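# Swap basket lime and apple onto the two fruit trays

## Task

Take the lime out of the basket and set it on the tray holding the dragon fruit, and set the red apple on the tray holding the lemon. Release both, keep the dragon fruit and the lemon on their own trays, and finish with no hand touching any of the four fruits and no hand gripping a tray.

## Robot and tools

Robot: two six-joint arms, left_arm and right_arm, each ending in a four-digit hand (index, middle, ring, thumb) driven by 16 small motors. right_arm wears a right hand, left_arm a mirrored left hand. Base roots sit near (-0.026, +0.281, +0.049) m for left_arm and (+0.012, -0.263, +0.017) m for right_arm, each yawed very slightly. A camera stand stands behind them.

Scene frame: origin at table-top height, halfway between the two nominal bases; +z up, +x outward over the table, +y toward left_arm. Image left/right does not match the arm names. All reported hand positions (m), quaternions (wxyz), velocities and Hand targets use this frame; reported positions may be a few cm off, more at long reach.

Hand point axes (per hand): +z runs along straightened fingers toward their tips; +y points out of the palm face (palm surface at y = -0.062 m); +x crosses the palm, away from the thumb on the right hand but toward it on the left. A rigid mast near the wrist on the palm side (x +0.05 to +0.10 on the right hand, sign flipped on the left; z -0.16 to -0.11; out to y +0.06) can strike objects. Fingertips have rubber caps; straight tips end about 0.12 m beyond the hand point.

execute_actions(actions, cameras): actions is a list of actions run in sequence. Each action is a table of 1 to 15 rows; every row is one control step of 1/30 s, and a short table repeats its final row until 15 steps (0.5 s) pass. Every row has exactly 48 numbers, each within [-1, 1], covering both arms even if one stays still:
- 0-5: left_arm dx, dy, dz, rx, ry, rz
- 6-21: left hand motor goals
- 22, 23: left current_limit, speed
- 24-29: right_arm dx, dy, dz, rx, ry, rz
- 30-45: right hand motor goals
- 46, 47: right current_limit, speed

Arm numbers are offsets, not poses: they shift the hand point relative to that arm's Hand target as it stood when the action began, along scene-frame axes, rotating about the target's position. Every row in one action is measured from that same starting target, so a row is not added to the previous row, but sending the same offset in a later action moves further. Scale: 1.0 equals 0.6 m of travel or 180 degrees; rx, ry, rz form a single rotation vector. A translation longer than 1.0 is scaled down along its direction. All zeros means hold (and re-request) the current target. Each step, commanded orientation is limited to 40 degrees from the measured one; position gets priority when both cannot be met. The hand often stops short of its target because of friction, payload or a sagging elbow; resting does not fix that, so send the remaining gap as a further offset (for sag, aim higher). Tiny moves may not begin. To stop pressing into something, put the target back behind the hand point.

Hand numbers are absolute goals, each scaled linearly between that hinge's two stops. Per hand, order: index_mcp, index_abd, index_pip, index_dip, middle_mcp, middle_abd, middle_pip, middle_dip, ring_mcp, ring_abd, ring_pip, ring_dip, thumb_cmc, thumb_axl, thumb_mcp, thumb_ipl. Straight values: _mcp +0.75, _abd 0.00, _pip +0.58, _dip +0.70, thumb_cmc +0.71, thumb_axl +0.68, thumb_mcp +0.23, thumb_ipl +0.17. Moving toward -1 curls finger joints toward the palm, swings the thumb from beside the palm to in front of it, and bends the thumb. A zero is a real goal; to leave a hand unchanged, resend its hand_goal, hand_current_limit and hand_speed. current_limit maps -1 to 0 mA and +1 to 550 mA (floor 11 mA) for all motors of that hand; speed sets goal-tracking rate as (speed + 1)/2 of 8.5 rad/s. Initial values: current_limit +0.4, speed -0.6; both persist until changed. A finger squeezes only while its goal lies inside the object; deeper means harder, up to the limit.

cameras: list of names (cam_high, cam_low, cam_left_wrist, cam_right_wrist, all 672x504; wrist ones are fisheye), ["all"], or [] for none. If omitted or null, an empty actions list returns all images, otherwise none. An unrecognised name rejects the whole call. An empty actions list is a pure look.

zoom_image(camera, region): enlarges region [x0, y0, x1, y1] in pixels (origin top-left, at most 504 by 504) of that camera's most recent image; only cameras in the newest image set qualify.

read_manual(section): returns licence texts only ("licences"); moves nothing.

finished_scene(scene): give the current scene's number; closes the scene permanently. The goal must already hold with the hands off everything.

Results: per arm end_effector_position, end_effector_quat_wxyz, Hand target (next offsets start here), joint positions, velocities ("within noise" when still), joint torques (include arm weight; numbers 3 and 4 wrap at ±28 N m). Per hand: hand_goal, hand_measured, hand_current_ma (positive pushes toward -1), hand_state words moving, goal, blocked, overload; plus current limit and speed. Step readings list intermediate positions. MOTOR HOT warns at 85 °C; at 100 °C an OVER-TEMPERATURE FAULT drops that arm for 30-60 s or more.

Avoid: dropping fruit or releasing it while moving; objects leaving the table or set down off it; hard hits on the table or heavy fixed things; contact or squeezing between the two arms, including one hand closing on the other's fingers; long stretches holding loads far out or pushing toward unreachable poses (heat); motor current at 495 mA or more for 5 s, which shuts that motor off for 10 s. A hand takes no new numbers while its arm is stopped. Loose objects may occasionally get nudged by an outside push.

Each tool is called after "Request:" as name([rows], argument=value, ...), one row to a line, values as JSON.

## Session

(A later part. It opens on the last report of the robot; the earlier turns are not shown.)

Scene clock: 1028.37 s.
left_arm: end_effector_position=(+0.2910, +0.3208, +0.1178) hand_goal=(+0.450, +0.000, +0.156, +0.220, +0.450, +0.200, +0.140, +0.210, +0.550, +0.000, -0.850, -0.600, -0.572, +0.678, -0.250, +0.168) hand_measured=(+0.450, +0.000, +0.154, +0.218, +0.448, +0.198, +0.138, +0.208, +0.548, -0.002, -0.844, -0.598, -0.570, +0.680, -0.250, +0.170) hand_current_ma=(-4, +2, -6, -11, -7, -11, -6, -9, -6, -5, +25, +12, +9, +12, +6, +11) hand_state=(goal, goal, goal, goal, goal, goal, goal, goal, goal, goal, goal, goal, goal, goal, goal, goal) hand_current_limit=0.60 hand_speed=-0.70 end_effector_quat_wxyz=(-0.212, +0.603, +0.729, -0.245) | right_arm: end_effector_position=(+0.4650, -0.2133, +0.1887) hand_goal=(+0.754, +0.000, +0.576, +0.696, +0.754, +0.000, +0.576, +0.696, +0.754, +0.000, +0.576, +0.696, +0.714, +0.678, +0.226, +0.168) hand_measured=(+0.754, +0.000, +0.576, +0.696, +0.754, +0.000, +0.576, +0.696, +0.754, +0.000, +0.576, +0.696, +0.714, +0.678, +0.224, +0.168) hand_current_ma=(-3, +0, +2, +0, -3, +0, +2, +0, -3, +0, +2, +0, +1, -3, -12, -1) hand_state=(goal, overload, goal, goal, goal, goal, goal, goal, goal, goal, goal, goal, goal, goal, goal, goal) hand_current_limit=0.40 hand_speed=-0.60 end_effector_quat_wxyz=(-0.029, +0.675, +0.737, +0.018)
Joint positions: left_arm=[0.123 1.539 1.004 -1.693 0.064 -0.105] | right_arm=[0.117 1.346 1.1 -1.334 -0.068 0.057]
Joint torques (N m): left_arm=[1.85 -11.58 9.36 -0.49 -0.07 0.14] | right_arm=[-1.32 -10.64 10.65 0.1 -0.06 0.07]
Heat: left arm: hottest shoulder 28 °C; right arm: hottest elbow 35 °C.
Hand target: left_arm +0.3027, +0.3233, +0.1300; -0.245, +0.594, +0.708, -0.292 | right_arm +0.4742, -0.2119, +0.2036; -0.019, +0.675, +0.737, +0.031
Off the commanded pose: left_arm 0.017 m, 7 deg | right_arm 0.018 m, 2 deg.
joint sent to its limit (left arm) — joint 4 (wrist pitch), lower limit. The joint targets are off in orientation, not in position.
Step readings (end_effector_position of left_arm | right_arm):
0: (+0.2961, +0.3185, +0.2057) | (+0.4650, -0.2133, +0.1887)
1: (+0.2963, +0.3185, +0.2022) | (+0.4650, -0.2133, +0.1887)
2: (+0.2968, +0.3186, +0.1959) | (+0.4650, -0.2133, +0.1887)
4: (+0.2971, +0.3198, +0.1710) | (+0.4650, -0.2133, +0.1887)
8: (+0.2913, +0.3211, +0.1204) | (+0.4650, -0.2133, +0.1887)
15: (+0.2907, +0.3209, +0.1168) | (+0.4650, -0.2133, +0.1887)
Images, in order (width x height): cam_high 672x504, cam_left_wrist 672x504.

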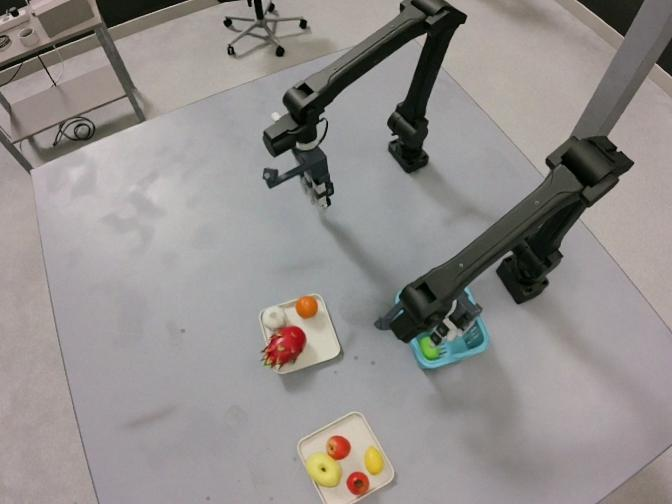

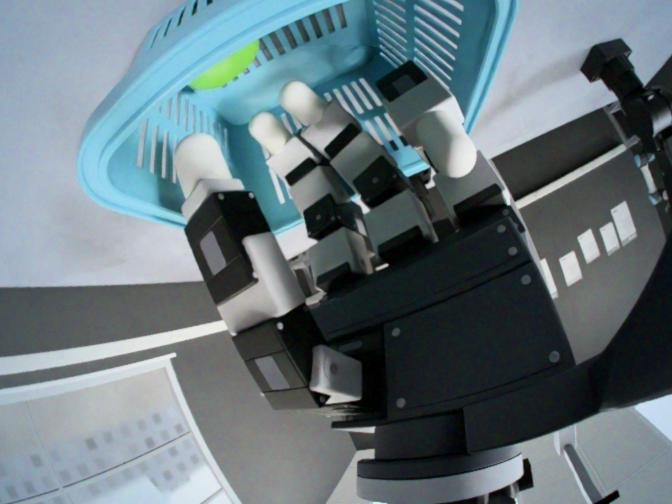

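Request:
execute_actions([
  [[0.025,0.001,-0.06,0,0,0,0.45,0,0.156,0.22,0.45,0.2,0.14,0.21,0.55,0,-0.85,-0.6,-0.572,0.677,-0.25,0.168,0.6,-0.7,0,0,0,0,0,0,0.754,0,0.576,0.696,0.754,0,0.576,0.696,0.754,0,0.576,0.696,0.714,0.678,0.226,0.168,0.4,-0.6]],
], cameras=["cam_high","cam_left_wrist"])

Request:
zoom_image(camera="cam_high", region=[350, 250, 530, 400])

Scene clock: 1034.23 s.
left_arm: end_effector_position=(+0.3038, +0.3214, +0.0882) hand_goal=(+0.450, +0.000, +0.156, +0.220, +0.450, +0.200, +0.140, +0.210, +0.550, +0.000, -0.850, -0.600, -0.572, +0.678, -0.250, +0.168) hand_measured=(+0.448, +0.000, +0.154, +0.218, +0.448, +0.198, +0.138, +0.208, +0.548, -0.002, -0.844, -0.598, -0.570, +0.680, -0.250, +0.170) hand_current_ma=(-12, +2, -5, -11, -10, -11, -5, -9, -6, -5, +25, +12, +7, +11, +3, +11) hand_state=(goal, goal, goal, goal, goal, goal, goal, goal, goal, goal, goal, goal, goal, goal, goal, goal) hand_current_limit=0.60 hand_speed=-0.70 end_effector_quat_wxyz=(-0.239, +0.597, +0.715, -0.275) | right_arm: end_effector_position=(+0.4650, -0.2133, +0.1887) hand_goal=(+0.754, +0.000, +0.576, +0.696, +0.754, +0.000, +0.576, +0.696, +0.754, +0.000, +0.576, +0.696, +0.714, +0.678, +0.226, +0.168) hand_measured=(+0.754, +0.000, +0.576, +0.696, +0.754, +0.000, +0.576, +0.696, +0.754, +0.000, +0.576, +0.696, +0.714, +0.678, +0.224, +0.168) hand_current_ma=(-3, +0, +2, +0, -3, +0, +2, +0, -3, +0, +2, +0, +1, -3, -12, -1) hand_state=(goal, overload, goal, goal, goal, goal, goal, goal, goal, goal, goal, goal, goal, goal, goal, goal) hand_current_limit=0.40 hand_speed=-0.60 end_effector_quat_wxyz=(-0.029, +0.675, +0.737, +0.018)
Joint positions: left_arm=[0.127 1.675 1.056 -1.695 0.064 -0.088] | right_arm=[0.117 1.346 1.1 -1.334 -0.068 0.057]
Joint torques (N m): left_arm=[2.14 -11.99 8.91 -0.62 0.12 0.16] | right_arm=[-1.38 -10.64 10.67 0.08 -0.06 0.06]
Heat: left arm: hottest shoulder 28 °C; right arm: hottest elbow 35 °C.
Hand target: left_arm +0.3175, +0.3239, +0.0939; -0.245, +0.594, +0.708, -0.293 | right_arm +0.4742, -0.2119, +0.2036; -0.019, +0.675, +0.737, +0.031
Off the commanded pose: left_arm 0.015 m, 2 deg | right_arm 0.018 m, 2 deg.
joint read past its limit (left arm) — joint 4 (wrist pitch), lower limit.
joint sent to its limit (left arm) — joint 4 (wrist pitch), lower limit. The joint targets are off in orientation, not in position.
Step readings (end_effector_position of left_arm | right_arm):
0: (+0.2910, +0.3208, +0.1178) | (+0.4650, -0.2133, +0.1887)
1: (+0.2915, +0.3208, +0.1166) | (+0.4650, -0.2133, +0.1887)
2: (+0.2944, +0.3213, +0.1145) | (+0.4650, -0.2133, +0.1887)
4: (+0.3023, +0.3221, +0.1048) | (+0.4650, -0.2133, +0.1887)
8: (+0.3041, +0.3218, +0.0896) | (+0.4650, -0.2133, +0.1887)
15: (+0.3038, +0.3215, +0.0882) | (+0.4650, -0.2133, +0.1887)
Images, in order (width x height): cam_high 672x504, cam_left_wrist 672x504.

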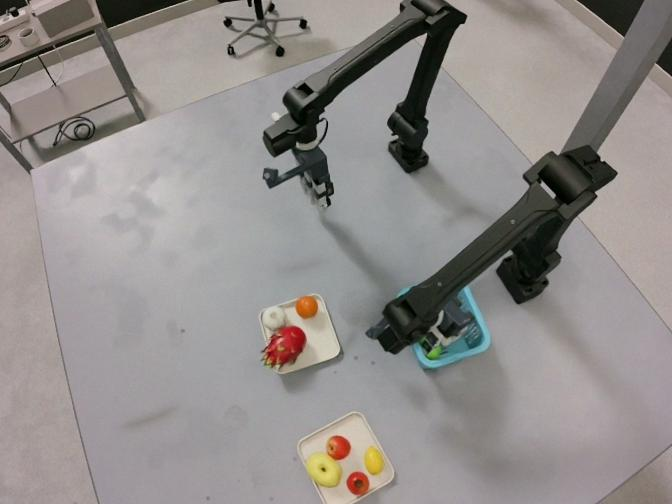

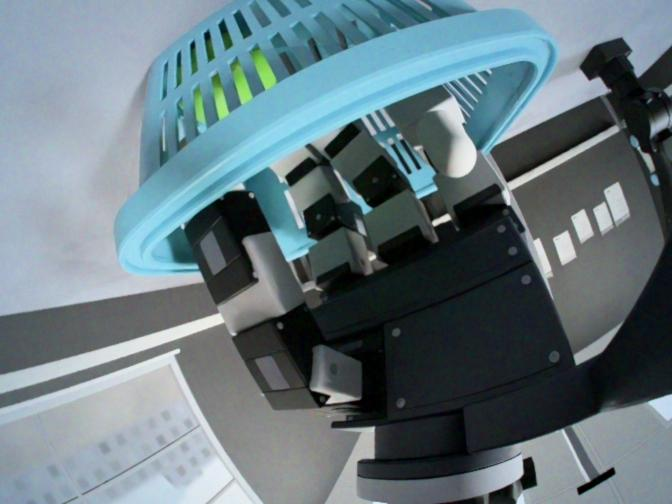

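Scaled by 2.800 from the camera's 672x504 image, which has a finer 960x720 frame.

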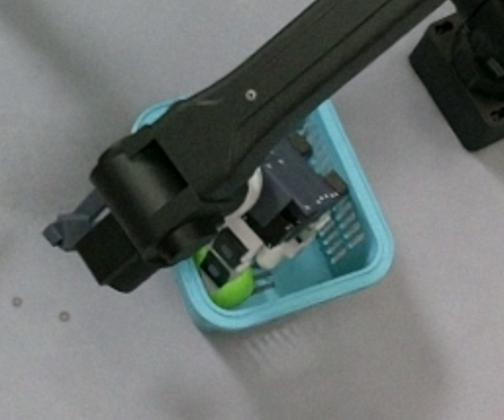

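Request:
execute_actions([
  [[0.022,0.003,-0.038,0,0,0,0.45,0,0.156,0.22,0.45,0.2,0.14,0.21,0.55,0,-0.85,-0.6,-0.572,0.677,-0.25,0.168,0.6,-0.7,0,0,0,0,0,0,0.754,0,0.576,0.696,0.754,0,0.576,0.696,0.754,0,0.576,0.696,0.714,0.678,0.226,0.168,0.4,-0.6]],
], cameras=["cam_high","cam_left_wrist"])

Request:
zoom_image(camera="cam_high", region=[350, 250, 530, 400])

Request:
zoom_image(camera="cam_left_wrist", region=[140, 0, 400, 195])

Scene clock: 1038.23 s.
left_arm: end_effector_position=(+0.3148, +0.3233, +0.0676) hand_goal=(+0.450, +0.000, +0.156, +0.220, +0.450, +0.200, +0.140, +0.210, +0.550, +0.000, -0.850, -0.600, -0.572, +0.678, -0.250, +0.168) hand_measured=(+0.448, +0.000, +0.154, +0.218, +0.448, +0.198, +0.138, +0.208, +0.548, -0.002, -0.844, -0.598, -0.570, +0.680, -0.252, +0.168) hand_current_ma=(-12, +2, -5, -11, -10, -11, -5, -9, -5, -5, +25, +12, +9, +11, -15, -5) hand_state=(goal, goal, goal, goal, goal, goal, goal, goal, goal, goal, goal, goal, goal, goal, goal, goal) hand_current_limit=0.60 hand_speed=-0.70 end_effector_quat_wxyz=(-0.253, +0.592, +0.708, -0.292) | right_arm: end_effector_position=(+0.4650, -0.2133, +0.1887) hand_goal=(+0.754, +0.000, +0.576, +0.696, +0.754, +0.000, +0.576, +0.696, +0.754, +0.000, +0.576, +0.696, +0.714, +0.678, +0.226, +0.168) hand_measured=(+0.754, +0.000, +0.576, +0.696, +0.754, +0.000, +0.576, +0.696, +0.754, +0.000, +0.576, +0.696, +0.714, +0.678, +0.224, +0.168) hand_current_ma=(-3, +0, +2, +0, -3, +0, +2, +0, -3, +0, +2, +0, +1, -3, -12, -1) hand_state=(goal, overload, goal, goal, goal, goal, goal, goal, goal, goal, goal, goal, goal, goal, goal, goal) hand_current_limit=0.40 hand_speed=-0.60 end_effector_quat_wxyz=(-0.029, +0.675, +0.737, +0.018)
Joint positions: left_arm=[0.132 1.766 1.099 -1.695 0.064 -0.08] | right_arm=[0.117 1.346 1.1 -1.334 -0.068 0.057]
Joint torques (N m): left_arm=[2.02 -12.1 9.2 -0.66 0.11 0.14] | right_arm=[-1.26 -10.81 10.67 0.1 -0.06 0.06]
Heat: left arm: hottest shoulder 28 °C; right arm: hottest elbow 35 °C.
Hand target: left_arm +0.3308, +0.3257, +0.0711; -0.245, +0.594, +0.708, -0.292 | right_arm +0.4742, -0.2119, +0.2036; -0.019, +0.675, +0.737, +0.031
Off the commanded pose: left_arm 0.016 m, 1 deg | right_arm 0.018 m, 2 deg.
joint read past its limit (left arm) — joint 4 (wrist pitch), lower limit.
joint sent to its limit (left arm) — joint 4 (wrist pitch), lower limit. The joint targets still meet the commanded pose.
Step readings (end_effector_position of left_arm | right_arm):
0: (+0.3038, +0.3214, +0.0882) | (+0.4650, -0.2133, +0.1887)
1: (+0.3047, +0.3215, +0.0874) | (+0.4650, -0.2133, +0.1887)
2: (+0.3078, +0.3217, +0.0859) | (+0.4650, -0.2133, +0.1887)
4: (+0.3142, +0.3227, +0.0794) | (+0.4650, -0.2133, +0.1887)
8: (+0.3149, +0.3235, +0.0684) | (+0.4650, -0.2133, +0.1887)
15: (+0.3148, +0.3234, +0.0676) | (+0.4650, -0.2133, +0.1887)
Images, in order (width x height): cam_high 672x504, cam_left_wrist 672x504.

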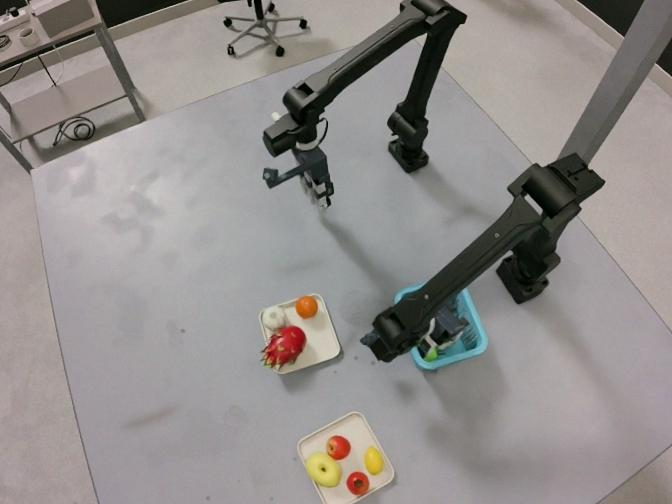

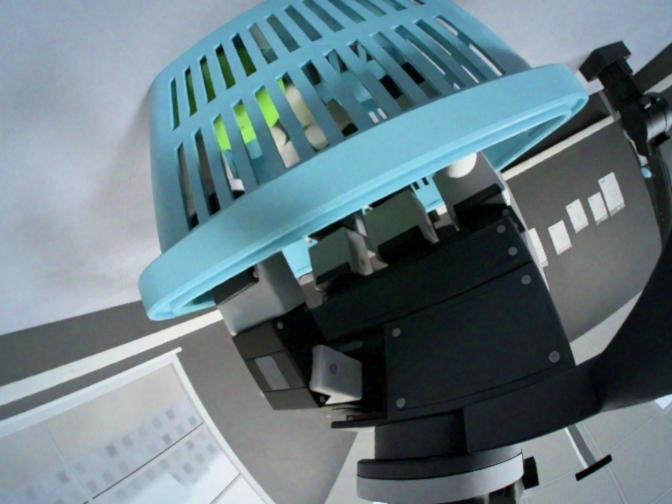

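Scaled by 2.800 from the camera's 672x504 image, which has a finer 960x720 frame.

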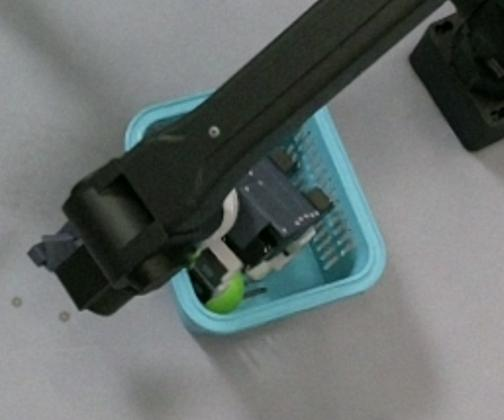

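Scaled by 1.938 from the camera's 672x504 image, which has a finer 960x720 frame.

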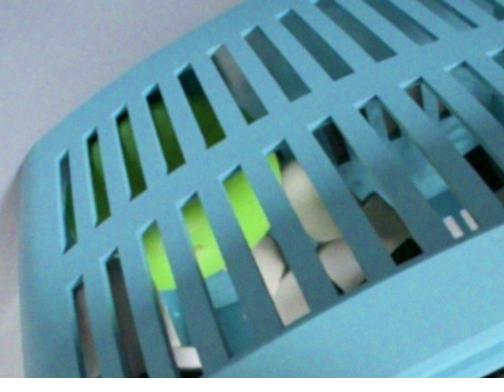

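Request:
execute_actions([
  [[0,0,0,0,0,0,0.548,0,-0.036,0.116,0.548,0.2,-0.036,0.116,0.55,0,-0.85,-0.6,-0.572,0.677,-0.22,0.168,0.6,-0.7,0,0,0,0,0,0,0.754,0,0.576,0.696,0.754,0,0.576,0.696,0.754,0,0.576,0.696,0.714,0.678,0.226,0.168,0.4,-0.6]],
  [[0.006,0,-0.012,0,0,0,0.548,0,-0.036,0.116,0.548,0.2,-0.036,0.116,0.55,0,-0.85,-0.6,-0.572,0.677,-0.202,0.168,0.6,-0.7,0,0,0,0,0,0,0.754,0,0.576,0.696,0.754,0,0.576,0.696,0.754,0,0.576,0.696,0.714,0.678,0.226,0.168,0.4,-0.6]],
  [[0.0,0,-0.011,0,0,0,0.548,0,-0.036,0.116,0.548,0.2,-0.036,0.116,0.55,0,-0.85,-0.6,-0.572,0.677,-0.202,0.168,0.6,-0.7,0,0,0,0,0,0,0.754,0,0.576,0.696,0.754,0,0.576,0.696,0.754,0,0.576,0.696,0.714,0.678,0.226,0.168,0.4,-0.6]],
], cameras=["cam_high","cam_left_wrist"])

Request:
zoom_image(camera="cam_high", region=[350, 250, 530, 400])

Request:
zoom_image(camera="cam_left_wrist", region=[140, 0, 400, 195])

Scene clock: 1077.83 s.
left_arm: end_effector_position=(+0.3171, +0.3235, +0.0626) hand_goal=(+0.548, +0.000, -0.036, +0.116, +0.548, +0.200, -0.036, +0.116, +0.550, +0.000, -0.850, -0.600, -0.572, +0.678, -0.202, +0.168) hand_measured=(+0.526, +0.000, -0.032, +0.120, +0.536, +0.198, -0.032, +0.120, +0.548, -0.002, -0.844, -0.598, -0.570, +0.680, -0.234, +0.160) hand_current_ma=(-113, +2, +15, +17, -56, -11, +15, +14, -5, -5, +25, +12, +9, +12, -199, -45) hand_state=(blocked, goal, goal, goal, goal, goal, goal, goal, goal, goal, goal, goal, goal, goal, blocked, goal) hand_current_limit=0.60 hand_speed=-0.70 end_effector_quat_wxyz=(-0.256, +0.590, +0.706, -0.296) | right_arm: end_effector_position=(+0.4650, -0.2133, +0.1887) hand_goal=(+0.754, +0.000, +0.576, +0.696, +0.754, +0.000, +0.576, +0.696, +0.754, +0.000, +0.576, +0.696, +0.714, +0.678, +0.226, +0.168) hand_measured=(+0.754, +0.000, +0.576, +0.696, +0.754, +0.000, +0.576, +0.696, +0.754, +0.000, +0.576, +0.696, +0.714, +0.678, +0.224, +0.168) hand_current_ma=(-3, +0, +2, +0, -3, +0, +2, +0, -3, +0, +2, +0, +1, -3, -12, -1) hand_state=(goal, overload, goal, goal, goal, goal, goal, goal, goal, goal, goal, goal, goal, goal, goal, goal) hand_current_limit=0.40 hand_speed=-0.60 end_effector_quat_wxyz=(-0.029, +0.675, +0.737, +0.018)
Joint positions: left_arm=[0.132 1.787 1.109 -1.695 0.064 -0.08] | right_arm=[0.117 1.346 1.1 -1.334 -0.068 0.057]
Joint torques (N m): left_arm=[1.96 -10.58 9.28 -0.21 0.17 0.16] | right_arm=[-1.2 -10.58 10.66 0.08 -0.06 0.07]
Heat: left arm: hottest shoulder 29 °C; right arm: hottest elbow 35 °C.
Hand target: left_arm +0.3344, +0.3257, +0.0574; -0.245, +0.594, +0.708, -0.292 | right_arm +0.4742, -0.2119, +0.2036; -0.019, +0.675, +0.737, +0.031
Off the commanded pose: left_arm 0.018 m, 1 deg | right_arm 0.018 m, 2 deg.
joint read past its limit (left arm) — joint 4 (wrist pitch), lower limit.
Step readings (end_effector_position of left_arm | right_arm):
0: (+0.3148, +0.3233, +0.0676) | (+0.4650, -0.2133, +0.1887)
1: (+0.3148, +0.3233, +0.0676) | (+0.4650, -0.2133, +0.1887)
2: (+0.3148, +0.3233, +0.0676) | (+0.4650, -0.2133, +0.1887)
4: (+0.3148, +0.3233, +0.0676) | (+0.4650, -0.2133, +0.1887)
8: (+0.3148, +0.3233, +0.0676) | (+0.4650, -0.2133, +0.1887)
15: (+0.3148, +0.3233, +0.0676) | (+0.4650, -0.2133, +0.1887)
16: (+0.3151, +0.3233, +0.0675) | (+0.4650, -0.2133, +0.1887)
17: (+0.3157, +0.3234, +0.0673) | (+0.4650, -0.2133, +0.1887)
19: (+0.3171, +0.3235, +0.0666) | (+0.4650, -0.2133, +0.1887)
23: (+0.3174, +0.3235, +0.0657) | (+0.4650, -0.2133, +0.1887)
30: (+0.3174, +0.3235, +0.0657) | (+0.4650, -0.2133, +0.1887)
31: (+0.3173, +0.3235, +0.0655) | (+0.4650, -0.2133, +0.1887)
32: (+0.3172, +0.3235, +0.0651) | (+0.4650, -0.2133, +0.1887)
34: (+0.3171, +0.3235, +0.0639) | (+0.4650, -0.2133, +0.1887)
38: (+0.3171, +0.3235, +0.0626) | (+0.4650, -0.2133, +0.1887)
45: (+0.3171, +0.3235, +0.0626) | (+0.4650, -0.2133, +0.1887)
Images, in order (width x height): cam_high 672x504, cam_left_wrist 672x504.

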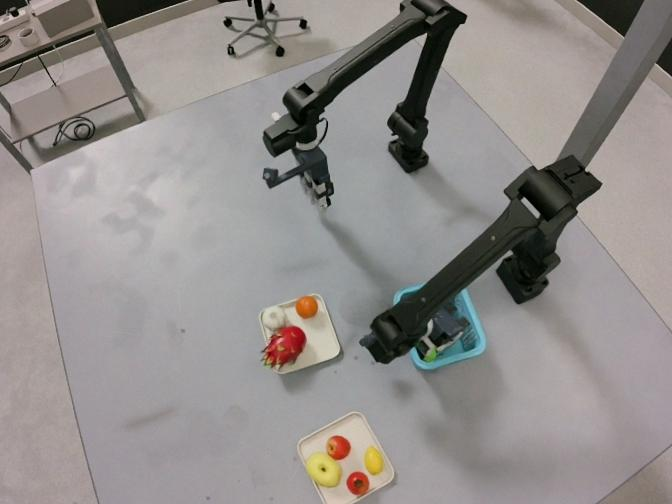

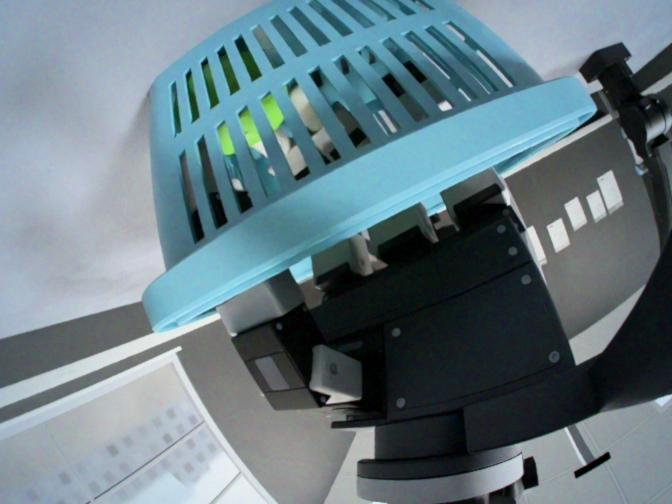

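Scaled by 2.800 from the camera's 672x504 image, which has a finer 960x720 frame.

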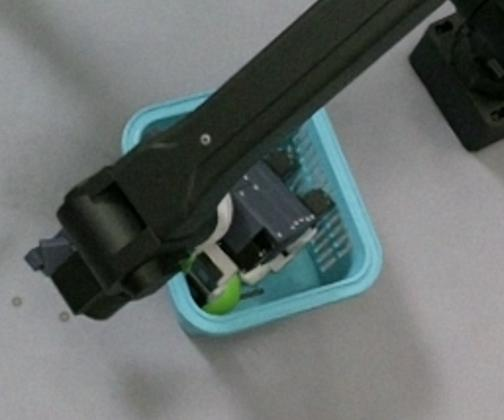

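Scaled by 1.938 from the camera's 672x504 image, which has a finer 960x720 frame.

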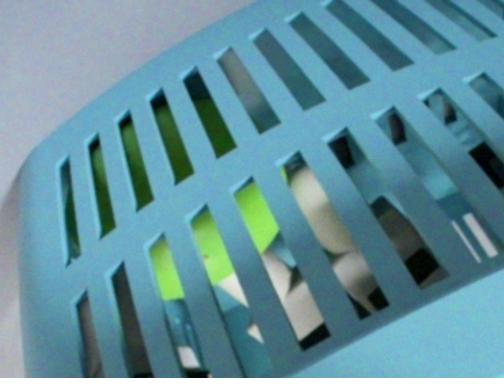

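Request:
execute_actions([
  [[-0.01,0,0.03,0,0,0,0.45,0,0.1,0.2,0.45,0.2,0.1,0.2,0.55,0,-0.85,-0.6,-0.572,0.677,-0.28,0.168,0.6,-0.7,0,0,0,0,0,0,0.754,0,0.576,0.696,0.754,0,0.576,0.696,0.754,0,0.576,0.696,0.714,0.678,0.226,0.168,0.4,-0.6]],
  [[-0.01,0,0.14,0.0145,-0.0821,0,0.45,0,0.156,0.22,0.45,0.2,0.14,0.21,0.55,0,-0.85,-0.6,-0.572,0.677,-0.28,0.168,0.6,-0.7,0,0,0,0,0,0,0.754,0,0.576,0.696,0.754,0,0.576,0.696,0.754,0,0.576,0.696,0.714,0.678,0.226,0.168,0.4,-0.6]],
  [[0.06,-0.01,0.08,0,0,0,0.205,0,0.577,0.696,0.98,0,0.95,0.95,0.98,0,0.95,0.95,-0.572,0.677,0.1,0.168,0.6,-0.5,0,0,0,0,0,0,0.754,0,0.576,0.696,0.754,0,0.576,0.696,0.754,0,0.576,0.696,0.714,0.678,0.226,0.168,0.4,-0.6]],
], cameras=["cam_high","cam_left_wrist"])

Request:
zoom_image(camera="cam_high", region=[350, 250, 530, 400])

Scene clock: 1125.97 s.
left_arm: end_effector_position=(+0.3461, +0.3198, +0.1886) hand_goal=(+0.206, +0.000, +0.578, +0.696, +0.980, +0.000, +0.950, +0.950, +0.980, +0.000, +0.950, +0.950, -0.572, +0.678, +0.100, +0.168) hand_measured=(+0.210, +0.000, +0.576, +0.694, +0.962, +0.002, +0.942, +0.946, +0.968, -0.002, +0.942, +0.946, -0.570, +0.680, +0.090, +0.166) hand_current_ma=(+18, +2, -10, -13, -89, +11, -33, -15, -60, -5, -41, -16, +8, +12, -61, -12) hand_state=(goal, goal, goal, goal, goal, goal, goal, goal, goal, goal, goal, goal, goal, goal, goal, goal) hand_current_limit=0.60 hand_speed=-0.50 end_effector_quat_wxyz=(-0.134, +0.629, +0.749, -0.161) | right_arm: end_effector_position=(+0.4650, -0.2133, +0.1887) hand_goal=(+0.754, +0.000, +0.576, +0.696, +0.754, +0.000, +0.576, +0.696, +0.754, +0.000, +0.576, +0.696, +0.714, +0.678, +0.226, +0.168) hand_measured=(+0.754, +0.000, +0.576, +0.696, +0.754, +0.000, +0.576, +0.696, +0.754, +0.000, +0.576, +0.696, +0.714, +0.678, +0.224, +0.168) hand_current_ma=(-3, +0, +2, +0, -3, +0, +2, +0, -3, +0, +2, +0, +1, -3, -12, -1) hand_state=(goal, overload, goal, goal, goal, goal, goal, goal, goal, goal, goal, goal, goal, goal, goal, goal) hand_current_limit=0.40 hand_speed=-0.60 end_effector_quat_wxyz=(-0.029, +0.675, +0.737, +0.018)
Joint positions: left_arm=[0.104 1.43 1.126 -1.685 0.056 -0.119] | right_arm=[0.117 1.346 1.1 -1.334 -0.068 0.057]
Joint torques (N m): left_arm=[0.97 -10.87 12 -0.36 0.03 -0.07] | right_arm=[-1.26 -10.87 10.69 0.1 -0.06 0.06]
Heat: left arm: hottest shoulder 29 °C; right arm: hottest elbow 35 °C.
Hand target: left_arm +0.3583, +0.3197, +0.2073; -0.165, +0.621, +0.740, -0.198 | right_arm +0.4742, -0.2119, +0.2036; -0.019, +0.675, +0.737, +0.031
Off the commanded pose: left_arm 0.022 m, 6 deg | right_arm 0.018 m, 2 deg.
joint sent to its limit (left arm) — joint 4 (wrist pitch), lower limit. The joint targets are off in orientation, not in position.
Step readings (end_effector_position of left_arm | right_arm):
0: (+0.3171, +0.3235, +0.0626) | (+0.4650, -0.2133, +0.1887)
1: (+0.3171, +0.3235, +0.0627) | (+0.4650, -0.2133, +0.1887)
2: (+0.3172, +0.3235, +0.0630) | (+0.4650, -0.2133, +0.1887)
4: (+0.3176, +0.3235, +0.0638) | (+0.4650, -0.2133, +0.1887)
8: (+0.3179, +0.3235, +0.0648) | (+0.4650, -0.2133, +0.1887)
15: (+0.3179, +0.3235, +0.0648) | (+0.4650, -0.2133, +0.1887)
16: (+0.3185, +0.3241, +0.0668) | (+0.4650, -0.2133, +0.1887)
17: (+0.3170, +0.3243, +0.0706) | (+0.4650, -0.2133, +0.1887)
19: (+0.3142, +0.3244, +0.0980) | (+0.4650, -0.2133, +0.1887)
23: (+0.3210, +0.3251, +0.1607) | (+0.4650, -0.2133, +0.1887)
30: (+0.3192, +0.3251, +0.1633) | (+0.4650, -0.2133, +0.1887)
31: (+0.3202, +0.3246, +0.1628) | (+0.4650, -0.2133, +0.1887)
32: (+0.3220, +0.3244, +0.1641) | (+0.4650, -0.2133, +0.1887)
34: (+0.3312, +0.3221, +0.1727) | (+0.4650, -0.2133, +0.1887)
38: (+0.3454, +0.3192, +0.1871) | (+0.4650, -0.2133, +0.1887)
45: (+0.3462, +0.3197, +0.1886) | (+0.4650, -0.2133, +0.1887)
Images, in order (width x height): cam_high 672x504, cam_left_wrist 672x504.

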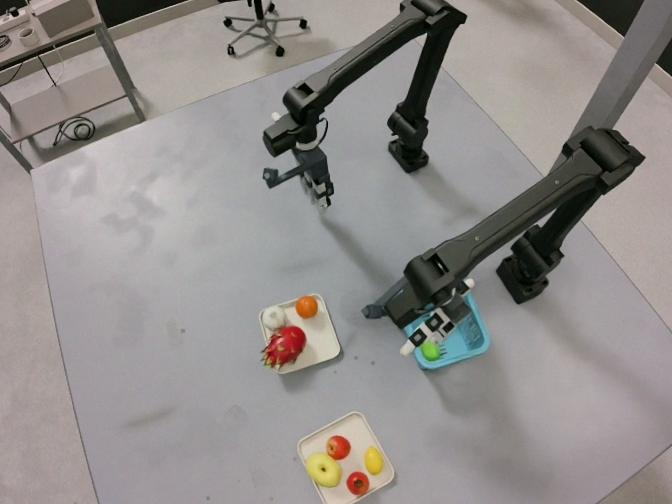

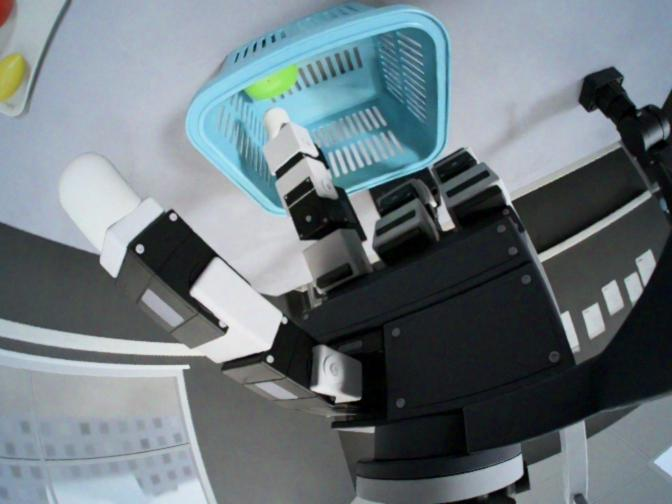

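Scaled by 2.800 from the camera's 672x504 image, which has a finer 960x720 frame.

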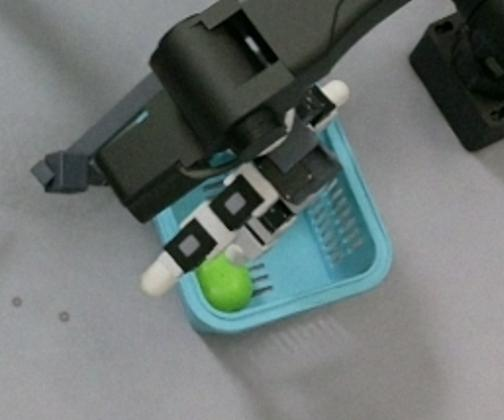

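Request:
execute_actions([
  [[0.031,0,-0.065,0,0,0,0.493,0,0.212,0.334,0.98,0,0.95,0.95,0.98,0,0.95,0.95,-0.572,0.677,0.1,0.168,0.3,-0.7,0,0,0,0,0,0,0.754,0,0.576,0.696,0.754,0,0.576,0.696,0.754,0,0.576,0.696,0.714,0.678,0.226,0.168,0.4,-0.6]],
], cameras=["cam_high","cam_left_wrist"])

Request:
zoom_image(camera="cam_left_wrist", region=[140, 0, 480, 255])

Scene clock: 1150.07 s.
left_arm: end_effector_position=(+0.3612, +0.3199, +0.1545) hand_goal=(+0.494, +0.000, +0.212, +0.334, +0.980, +0.000, +0.950, +0.950, +0.980, +0.000, +0.950, +0.950, -0.572, +0.678, +0.100, +0.168) hand_measured=(+0.488, +0.000, +0.216, +0.338, +0.966, +0.002, +0.944, +0.946, +0.970, -0.002, +0.942, +0.946, -0.570, +0.680, +0.092, +0.166) hand_current_ma=(-32, +2, +15, +17, -70, +11, -29, -14, -53, -5, -35, -15, +8, +12, -53, -12) hand_state=(goal, goal, goal, goal, goal, goal, goal, goal, goal, goal, goal, goal, goal, goal, goal, goal) hand_current_limit=0.30 hand_speed=-0.70 end_effector_quat_wxyz=(-0.168, +0.620, +0.741, -0.195) | right_arm: end_effector_position=(+0.4650, -0.2133, +0.1887) hand_goal=(+0.754, +0.000, +0.576, +0.696, +0.754, +0.000, +0.576, +0.696, +0.754, +0.000, +0.576, +0.696, +0.714, +0.678, +0.226, +0.168) hand_measured=(+0.754, +0.000, +0.576, +0.696, +0.754, +0.000, +0.576, +0.696, +0.754, +0.000, +0.576, +0.696, +0.714, +0.678, +0.224, +0.168) hand_current_ma=(-3, +0, +2, +0, -3, +0, +2, +0, -3, +0, +2, +0, +1, -3, -12, -1) hand_state=(goal, overload, goal, goal, goal, goal, goal, goal, goal, goal, goal, goal, goal, goal, goal, goal) hand_current_limit=0.40 hand_speed=-0.60 end_effector_quat_wxyz=(-0.029, +0.675, +0.737, +0.018)
Joint positions: left_arm=[0.104 1.567 1.172 -1.693 0.059 -0.119] | right_arm=[0.117 1.346 1.1 -1.334 -0.068 0.057]
Joint torques (N m): left_arm=[1.26 -11.93 11.43 -0.34 0.18 0.05] | right_arm=[-1.26 -10.81 10.67 0.08 -0.07 0.06]
Heat: left arm: hottest elbow 30 °C; right arm: hottest elbow 35 °C.
Hand target: left_arm +0.3770, +0.3197, +0.1684; -0.165, +0.621, +0.740, -0.198 | right_arm +0.4742, -0.2119, +0.2036; -0.019, +0.675, +0.737, +0.031
Off the commanded pose: left_arm 0.021 m, 0 deg | right_arm 0.018 m, 2 deg.
joint sent to its limit (left arm) — joint 4 (wrist pitch), lower limit. The joint targets still meet the commanded pose.
Step readings (end_effector_position of left_arm | right_arm):
0: (+0.3461, +0.3198, +0.1886) | (+0.4650, -0.2133, +0.1887)
1: (+0.3470, +0.3197, +0.1875) | (+0.4650, -0.2133, +0.1887)
2: (+0.3498, +0.3196, +0.1862) | (+0.4650, -0.2133, +0.1887)
4: (+0.3584, +0.3197, +0.1769) | (+0.4650, -0.2133, +0.1887)
8: (+0.3610, +0.3198, +0.1562) | (+0.4650, -0.2133, +0.1887)
15: (+0.3612, +0.3199, +0.1545) | (+0.4650, -0.2133, +0.1887)
Images, in order (width x height): cam_high 672x504, cam_left_wrist 672x504.

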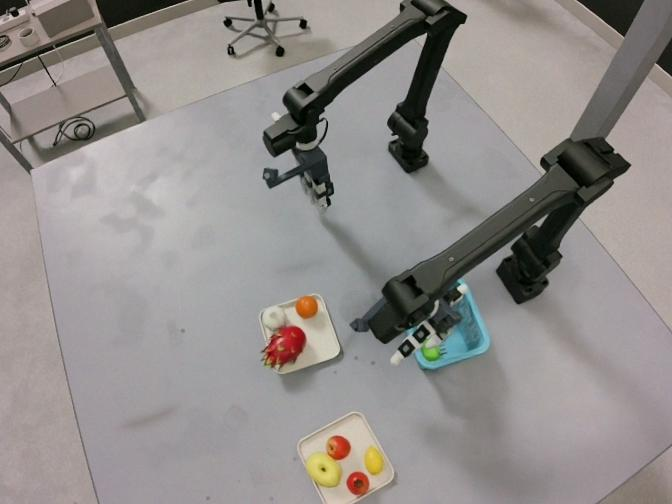

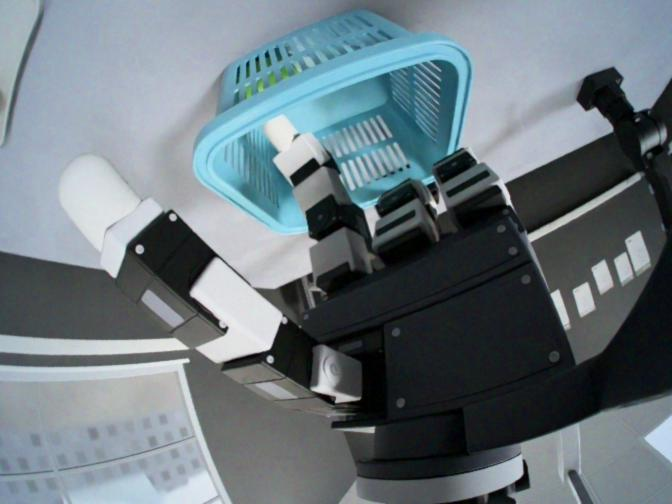

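Scaled by 1.482 from the camera's 672x504 image, which has a finer 960x720 frame.

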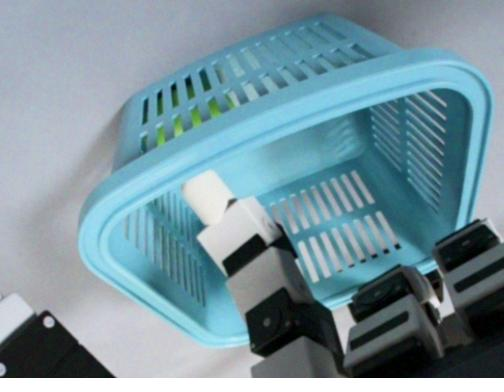

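Request:
execute_actions([
  [[0.004,0,-0.031,0,0,0,0.493,0,0.212,0.334,0.98,0,0.95,0.95,0.98,0,0.95,0.95,-0.572,0.677,0.1,0.168,0.3,-0.7,0,0,0,0,0,0,0.754,0,0.576,0.696,0.754,0,0.576,0.696,0.754,0,0.576,0.696,0.714,0.678,0.226,0.168,0.4,-0.6]],
], cameras=["cam_high","cam_left_wrist"])

Request:
zoom_image(camera="cam_left_wrist", region=[140, 0, 480, 255])

Scene clock: 1155.47 s.
left_arm: end_effector_position=(+0.3608, +0.3195, +0.1439) hand_goal=(+0.494, +0.000, +0.212, +0.334, +0.980, +0.000, +0.950, +0.950, +0.980, +0.000, +0.950, +0.950, -0.572, +0.678, +0.100, +0.168) hand_measured=(+0.488, +0.000, +0.216, +0.338, +0.966, +0.002, +0.944, +0.946, +0.970, -0.002, +0.942, +0.946, -0.570, +0.680, +0.092, +0.166) hand_current_ma=(-31, +2, +15, +16, -70, +11, -29, -14, -53, -5, -35, -15, +8, +12, -53, -12) hand_state=(goal, goal, goal, goal, goal, goal, goal, goal, goal, goal, goal, goal, goal, goal, goal, goal) hand_current_limit=0.30 hand_speed=-0.70 end_effector_quat_wxyz=(-0.177, +0.617, +0.739, -0.205) | right_arm: end_effector_position=(+0.4650, -0.2133, +0.1887) hand_goal=(+0.754, +0.000, +0.576, +0.696, +0.754, +0.000, +0.576, +0.696, +0.754, +0.000, +0.576, +0.696, +0.714, +0.678, +0.226, +0.168) hand_measured=(+0.754, +0.000, +0.576, +0.696, +0.754, +0.000, +0.576, +0.696, +0.754, +0.000, +0.576, +0.696, +0.714, +0.678, +0.224, +0.168) hand_current_ma=(-3, +0, +2, +0, -3, +0, +2, +0, -3, +0, +2, +0, +1, -3, -12, -1) hand_state=(goal, overload, goal, goal, goal, goal, goal, goal, goal, goal, goal, goal, goal, goal, goal, goal) hand_current_limit=0.40 hand_speed=-0.60 end_effector_quat_wxyz=(-0.029, +0.675, +0.737, +0.018)
Joint positions: left_arm=[0.104 1.597 1.173 -1.693 0.061 -0.119] | right_arm=[0.117 1.346 1.1 -1.334 -0.068 0.057]
Joint torques (N m): left_arm=[1.73 -10.34 11.82 -0.32 0.19 0.11] | right_arm=[-1.32 -10.7 10.66 0.09 -0.06 0.07]
Heat: left arm: hottest elbow 30 °C; right arm: hottest elbow 35 °C.
Hand target: left_arm +0.3793, +0.3197, +0.1497; -0.166, +0.621, +0.740, -0.198 | right_arm +0.4742, -0.2119, +0.2036; -0.019, +0.675, +0.737, +0.031
Off the commanded pose: left_arm 0.020 m, 2 deg | right_arm 0.018 m, 2 deg.
Step readings (end_effector_position of left_arm | right_arm):
0: (+0.3612, +0.3199, +0.1545) | (+0.4650, -0.2133, +0.1887)
1: (+0.3612, +0.3198, +0.1540) | (+0.4650, -0.2133, +0.1887)
2: (+0.3614, +0.3196, +0.1533) | (+0.4650, -0.2133, +0.1887)
4: (+0.3613, +0.3195, +0.1499) | (+0.4650, -0.2133, +0.1887)
8: (+0.3608, +0.3195, +0.1444) | (+0.4650, -0.2133, +0.1887)
15: (+0.3608, +0.3195, +0.1439) | (+0.4650, -0.2133, +0.1887)
Images, in order (width x height): cam_high 672x504, cam_left_wrist 672x504.

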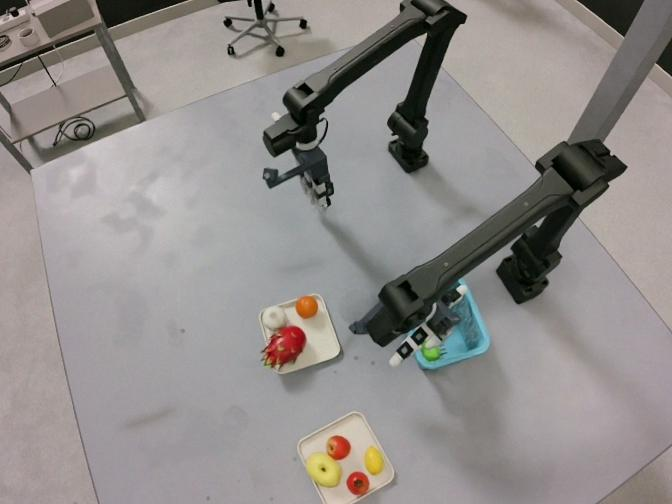

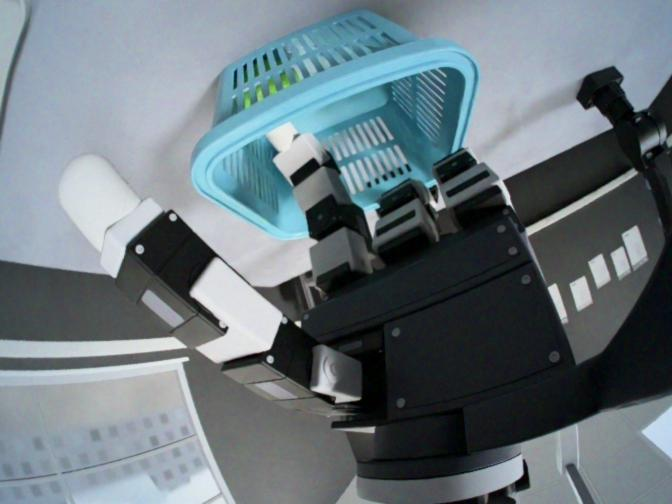

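Scaled by 1.482 from the camera's 672x504 image, which has a finer 960x720 frame.

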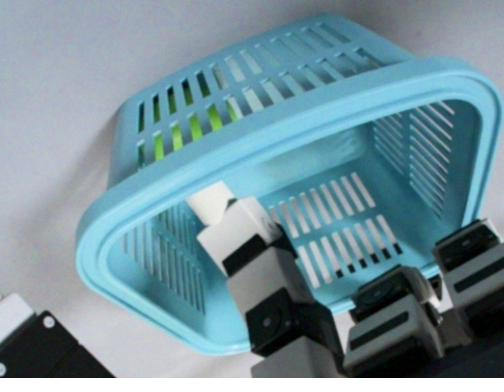

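Request:
execute_actions([
  [[0.002,0,-0.02,0,0,0,0.493,0,0.212,0.334,0.98,0,0.95,0.95,0.98,0,0.95,0.95,-0.572,0.677,0.1,0.168,0.3,-0.7,0,0,0,0,0,0,0.754,0,0.576,0.696,0.754,0,0.576,0.696,0.754,0,0.576,0.696,0.714,0.678,0.226,0.168,0.4,-0.6]],
], cameras=["cam_high","cam_left_wrist"])

Request:
zoom_image(camera="cam_left_wrist", region=[140, 0, 480, 255])

Scene clock: 1161.77 s.
left_arm: end_effector_position=(+0.3658, +0.3197, +0.1382) hand_goal=(+0.494, +0.000, +0.212, +0.334, +0.980, +0.000, +0.950, +0.950, +0.980, +0.000, +0.950, +0.950, -0.572, +0.678, +0.100, +0.168) hand_measured=(+0.488, +0.000, +0.216, +0.338, +0.966, +0.002, +0.944, +0.946, +0.970, -0.002, +0.942, +0.946, -0.570, +0.680, +0.092, +0.166) hand_current_ma=(-26, +2, +14, +16, -70, +11, -28, -14, -53, -5, -35, -15, +8, +12, -53, -12) hand_state=(goal, goal, goal, goal, goal, goal, goal, goal, goal, goal, goal, goal, goal, goal, goal, goal) hand_current_limit=0.30 hand_speed=-0.70 end_effector_quat_wxyz=(-0.174, +0.618, +0.740, -0.202) | right_arm: end_effector_position=(+0.4650, -0.2133, +0.1887) hand_goal=(+0.754, +0.000, +0.576, +0.696, +0.754, +0.000, +0.576, +0.696, +0.754, +0.000, +0.576, +0.696, +0.714, +0.678, +0.226, +0.168) hand_measured=(+0.754, +0.000, +0.576, +0.696, +0.754, +0.000, +0.576, +0.696, +0.754, +0.000, +0.576, +0.696, +0.714, +0.678, +0.224, +0.168) hand_current_ma=(-3, +0, +2, +0, -3, +0, +2, +0, -3, +0, +2, +0, +1, -3, -12, -1) hand_state=(goal, overload, goal, goal, goal, goal, goal, goal, goal, goal, goal, goal, goal, goal, goal, goal) hand_current_limit=0.40 hand_speed=-0.60 end_effector_quat_wxyz=(-0.029, +0.675, +0.737, +0.018)
Joint positions: left_arm=[0.104 1.609 1.173 -1.671 0.061 -0.119] | right_arm=[0.117 1.346 1.1 -1.334 -0.068 0.057]
Joint torques (N m): left_arm=[1.49 -10.17 10.45 0.08 0.18 0.11] | right_arm=[-1.32 -10.75 10.69 0.06 -0.07 0.07]
Heat: left arm: hottest elbow 30 °C; right arm: hottest elbow 35 °C.
Hand target: left_arm +0.3805, +0.3197, +0.1377; -0.166, +0.621, +0.740, -0.198 | right_arm +0.4742, -0.2119, +0.2036; -0.019, +0.675, +0.737, +0.031
Off the commanded pose: left_arm 0.015 m, 1 deg | right_arm 0.018 m, 2 deg.
Step readings (end_effector_position of left_arm | right_arm):
0: (+0.3608, +0.3195, +0.1439) | (+0.4650, -0.2133, +0.1887)
1: (+0.3614, +0.3195, +0.1436) | (+0.4650, -0.2133, +0.1887)
2: (+0.3629, +0.3196, +0.1429) | (+0.4650, -0.2133, +0.1887)
4: (+0.3650, +0.3197, +0.1413) | (+0.4650, -0.2133, +0.1887)
8: (+0.3658, +0.3197, +0.1385) | (+0.4650, -0.2133, +0.1887)
15: (+0.3658, +0.3197, +0.1382) | (+0.4650, -0.2133, +0.1887)
Images, in order (width x height): cam_high 672x504, cam_left_wrist 672x504.

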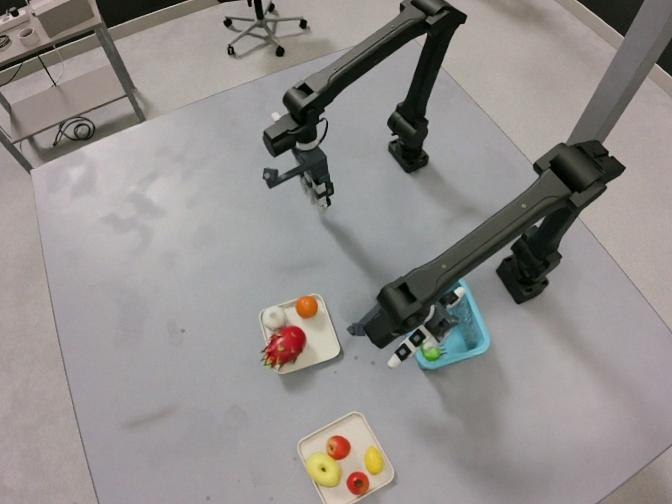

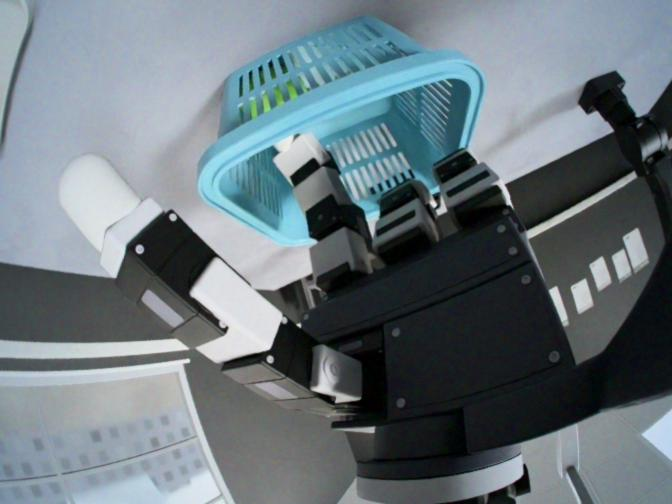

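Scaled by 1.482 from the camera's 672x504 image, which has a finer 960x720 frame.

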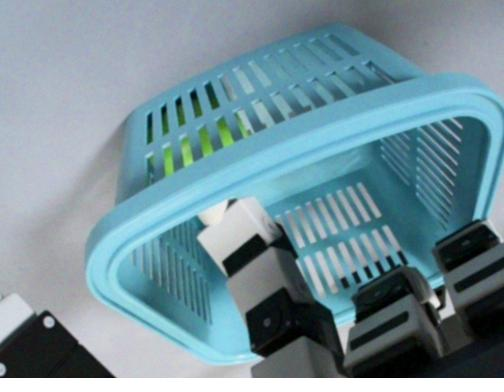

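Request:
execute_actions([
  [[0,0,0,0,0,0,0.438,0,0.285,0.406,0.98,0,0.95,0.95,0.98,0,0.95,0.95,-0.572,0.677,0.1,0.168,0.3,-0.8,0,0,0,0,0,0,0.754,0,0.576,0.696,0.754,0,0.576,0.696,0.754,0,0.576,0.696,0.714,0.678,0.226,0.168,0.4,-0.6]],
], cameras=["cam_left_wrist"])

Request:
zoom_image(camera="cam_left_wrist", region=[140, 0, 480, 255])

Scene clock: 1170.27 s.
left_arm: end_effector_position=(+0.3658, +0.3197, +0.1382) hand_goal=(+0.438, +0.000, +0.286, +0.406, +0.980, +0.000, +0.950, +0.950, +0.980, +0.000, +0.950, +0.950, -0.572, +0.678, +0.100, +0.168) hand_measured=(+0.438, +0.000, +0.284, +0.404, +0.966, +0.002, +0.944, +0.946, +0.970, -0.002, +0.942, +0.946, -0.570, +0.680, +0.092, +0.166) hand_current_ma=(+4, +2, -10, -13, -70, +11, -28, -14, -53, -5, -35, -15, +8, +12, -53, -12) hand_state=(goal, goal, goal, goal, goal, goal, goal, goal, goal, goal, goal, goal, goal, goal, goal, goal) hand_current_limit=0.30 hand_speed=-0.80 end_effector_quat_wxyz=(-0.174, +0.618, +0.740, -0.202) | right_arm: end_effector_position=(+0.4650, -0.2133, +0.1887) hand_goal=(+0.754, +0.000, +0.576, +0.696, +0.754, +0.000, +0.576, +0.696, +0.754, +0.000, +0.576, +0.696, +0.714, +0.678, +0.226, +0.168) hand_measured=(+0.754, +0.000, +0.576, +0.696, +0.754, +0.000, +0.576, +0.696, +0.754, +0.000, +0.576, +0.696, +0.714, +0.678, +0.224, +0.168) hand_current_ma=(-3, +0, +2, +0, -3, +0, +2, +0, -3, +0, +2, +0, +1, -3, -12, -1) hand_state=(goal, overload, goal, goal, goal, goal, goal, goal, goal, goal, goal, goal, goal, goal, goal, goal) hand_current_limit=0.40 hand_speed=-0.60 end_effector_quat_wxyz=(-0.029, +0.675, +0.737, +0.018)
Joint positions: left_arm=[0.104 1.609 1.173 -1.671 0.061 -0.119] | right_arm=[0.117 1.346 1.1 -1.334 -0.068 0.057]
Joint torques (N m): left_arm=[1.61 -10.34 10.48 0.06 0.18 0.12] | right_arm=[-1.32 -10.75 10.67 0.09 -0.06 0.06]
Heat: left arm: hottest elbow 30 °C; right arm: hottest elbow 35 °C.
Hand target: left_arm +0.3805, +0.3197, +0.1377; -0.166, +0.621, +0.740, -0.198 | right_arm +0.4742, -0.2119, +0.2036; -0.019, +0.675, +0.737, +0.031
Off the commanded pose: left_arm 0.015 m, 1 deg | right_arm 0.018 m, 2 deg.
Step readings (end_effector_position of left_arm | right_arm):
0: (+0.3658, +0.3197, +0.1382) | (+0.4650, -0.2133, +0.1887)
1: (+0.3658, +0.3197, +0.1382) | (+0.4650, -0.2133, +0.1887)
2: (+0.3658, +0.3197, +0.1382) | (+0.4650, -0.2133, +0.1887)
4: (+0.3658, +0.3197, +0.1382) | (+0.4650, -0.2133, +0.1887)
8: (+0.3658, +0.3197, +0.1382) | (+0.4650, -0.2133, +0.1887)
15: (+0.3658, +0.3197, +0.1382) | (+0.4650, -0.2133, +0.1887)
Images, in order (width x height): cam_left_wrist 672x504.

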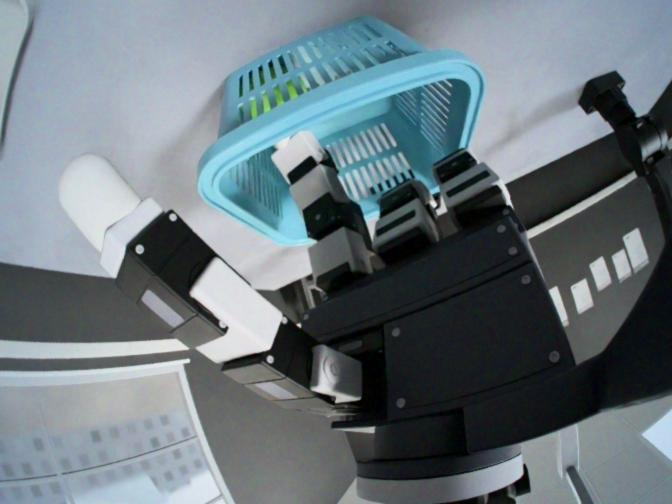

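Scaled by 1.482 from the camera's 672x504 image, which has a finer 960x720 frame.

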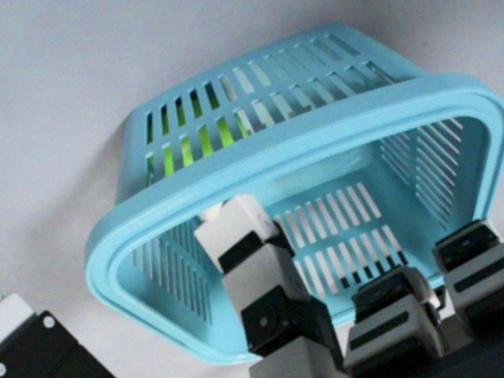

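Request:
execute_actions([
  [[0,0,0,0,0,0,0.397,0,0.358,0.478,0.98,0,0.95,0.95,0.98,0,0.95,0.95,-0.572,0.677,0.1,0.168,0.3,-0.8,0,0,0,0,0,0,0.754,0,0.576,0.696,0.754,0,0.576,0.696,0.754,0,0.576,0.696,0.714,0.678,0.226,0.168,0.4,-0.6]],
], cameras=["cam_left_wrist"])

Request:
zoom_image(camera="cam_left_wrist", region=[200, 50, 400, 200])

Scene clock: 1180.40 s.
left_arm: end_effector_position=(+0.3658, +0.3197, +0.1382) hand_goal=(+0.398, +0.000, +0.358, +0.478, +0.980, +0.000, +0.950, +0.950, +0.980, +0.000, +0.950, +0.950, -0.572, +0.678, +0.100, +0.168) hand_measured=(+0.400, +0.000, +0.356, +0.476, +0.966, +0.002, +0.944, +0.946, +0.970, -0.002, +0.942, +0.946, -0.570, +0.680, +0.092, +0.166) hand_current_ma=(+6, +2, -11, -13, -70, +11, -28, -14, -53, -5, -35, -15, +8, +12, -53, -12) hand_state=(goal, goal, goal, goal, goal, goal, goal, goal, goal, goal, goal, goal, goal, goal, goal, goal) hand_current_limit=0.30 hand_speed=-0.80 end_effector_quat_wxyz=(-0.174, +0.618, +0.740, -0.202) | right_arm: end_effector_position=(+0.4650, -0.2133, +0.1887) hand_goal=(+0.754, +0.000, +0.576, +0.696, +0.754, +0.000, +0.576, +0.696, +0.754, +0.000, +0.576, +0.696, +0.714, +0.678, +0.226, +0.168) hand_measured=(+0.754, +0.000, +0.576, +0.696, +0.754, +0.000, +0.576, +0.696, +0.754, +0.000, +0.576, +0.696, +0.714, +0.678, +0.224, +0.168) hand_current_ma=(-3, +0, +2, +0, -3, +0, +2, +0, -3, +0, +2, +0, +1, -3, -12, -1) hand_state=(goal, overload, goal, goal, goal, goal, goal, goal, goal, goal, goal, goal, goal, goal, goal, goal) hand_current_limit=0.40 hand_speed=-0.60 end_effector_quat_wxyz=(-0.029, +0.675, +0.737, +0.018)
Joint positions: left_arm=[0.104 1.609 1.173 -1.671 0.061 -0.119] | right_arm=[0.117 1.346 1.1 -1.334 -0.068 0.057]
Joint torques (N m): left_arm=[1.61 -9.93 10.48 0.06 0.17 0.12] | right_arm=[-1.38 -10.64 10.69 0.06 -0.06 0.07]
Heat: left arm: hottest elbow 30 °C; right arm: hottest elbow 35 °C.
Hand target: left_arm +0.3805, +0.3197, +0.1377; -0.166, +0.621, +0.740, -0.198 | right_arm +0.4742, -0.2119, +0.2036; -0.019, +0.675, +0.737, +0.031
Off the commanded pose: left_arm 0.015 m, 1 deg | right_arm 0.018 m, 2 deg.
Step readings (end_effector_position of left_arm | right_arm):
0: (+0.3658, +0.3197, +0.1382) | (+0.4650, -0.2133, +0.1887)
1: (+0.3658, +0.3197, +0.1382) | (+0.4650, -0.2133, +0.1887)
2: (+0.3658, +0.3197, +0.1382) | (+0.4650, -0.2133, +0.1887)
4: (+0.3658, +0.3197, +0.1382) | (+0.4650, -0.2133, +0.1887)
8: (+0.3658, +0.3197, +0.1382) | (+0.4650, -0.2133, +0.1887)
15: (+0.3658, +0.3197, +0.1382) | (+0.4650, -0.2133, +0.1887)
Images, in order (width x height): cam_left_wrist 672x504.

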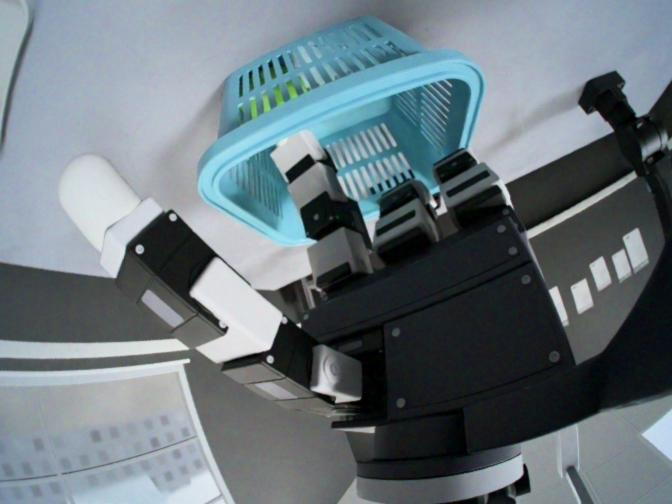

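Scaled by 2.520 from the camera's 672x504 image, which has a finer 960x720 frame.

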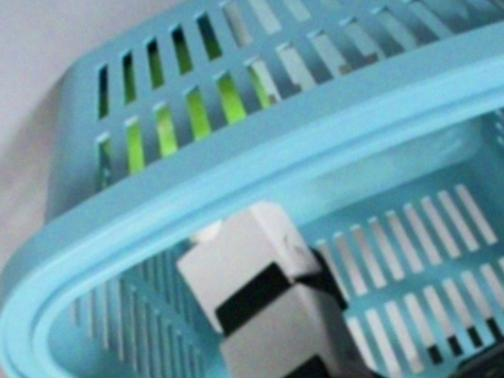

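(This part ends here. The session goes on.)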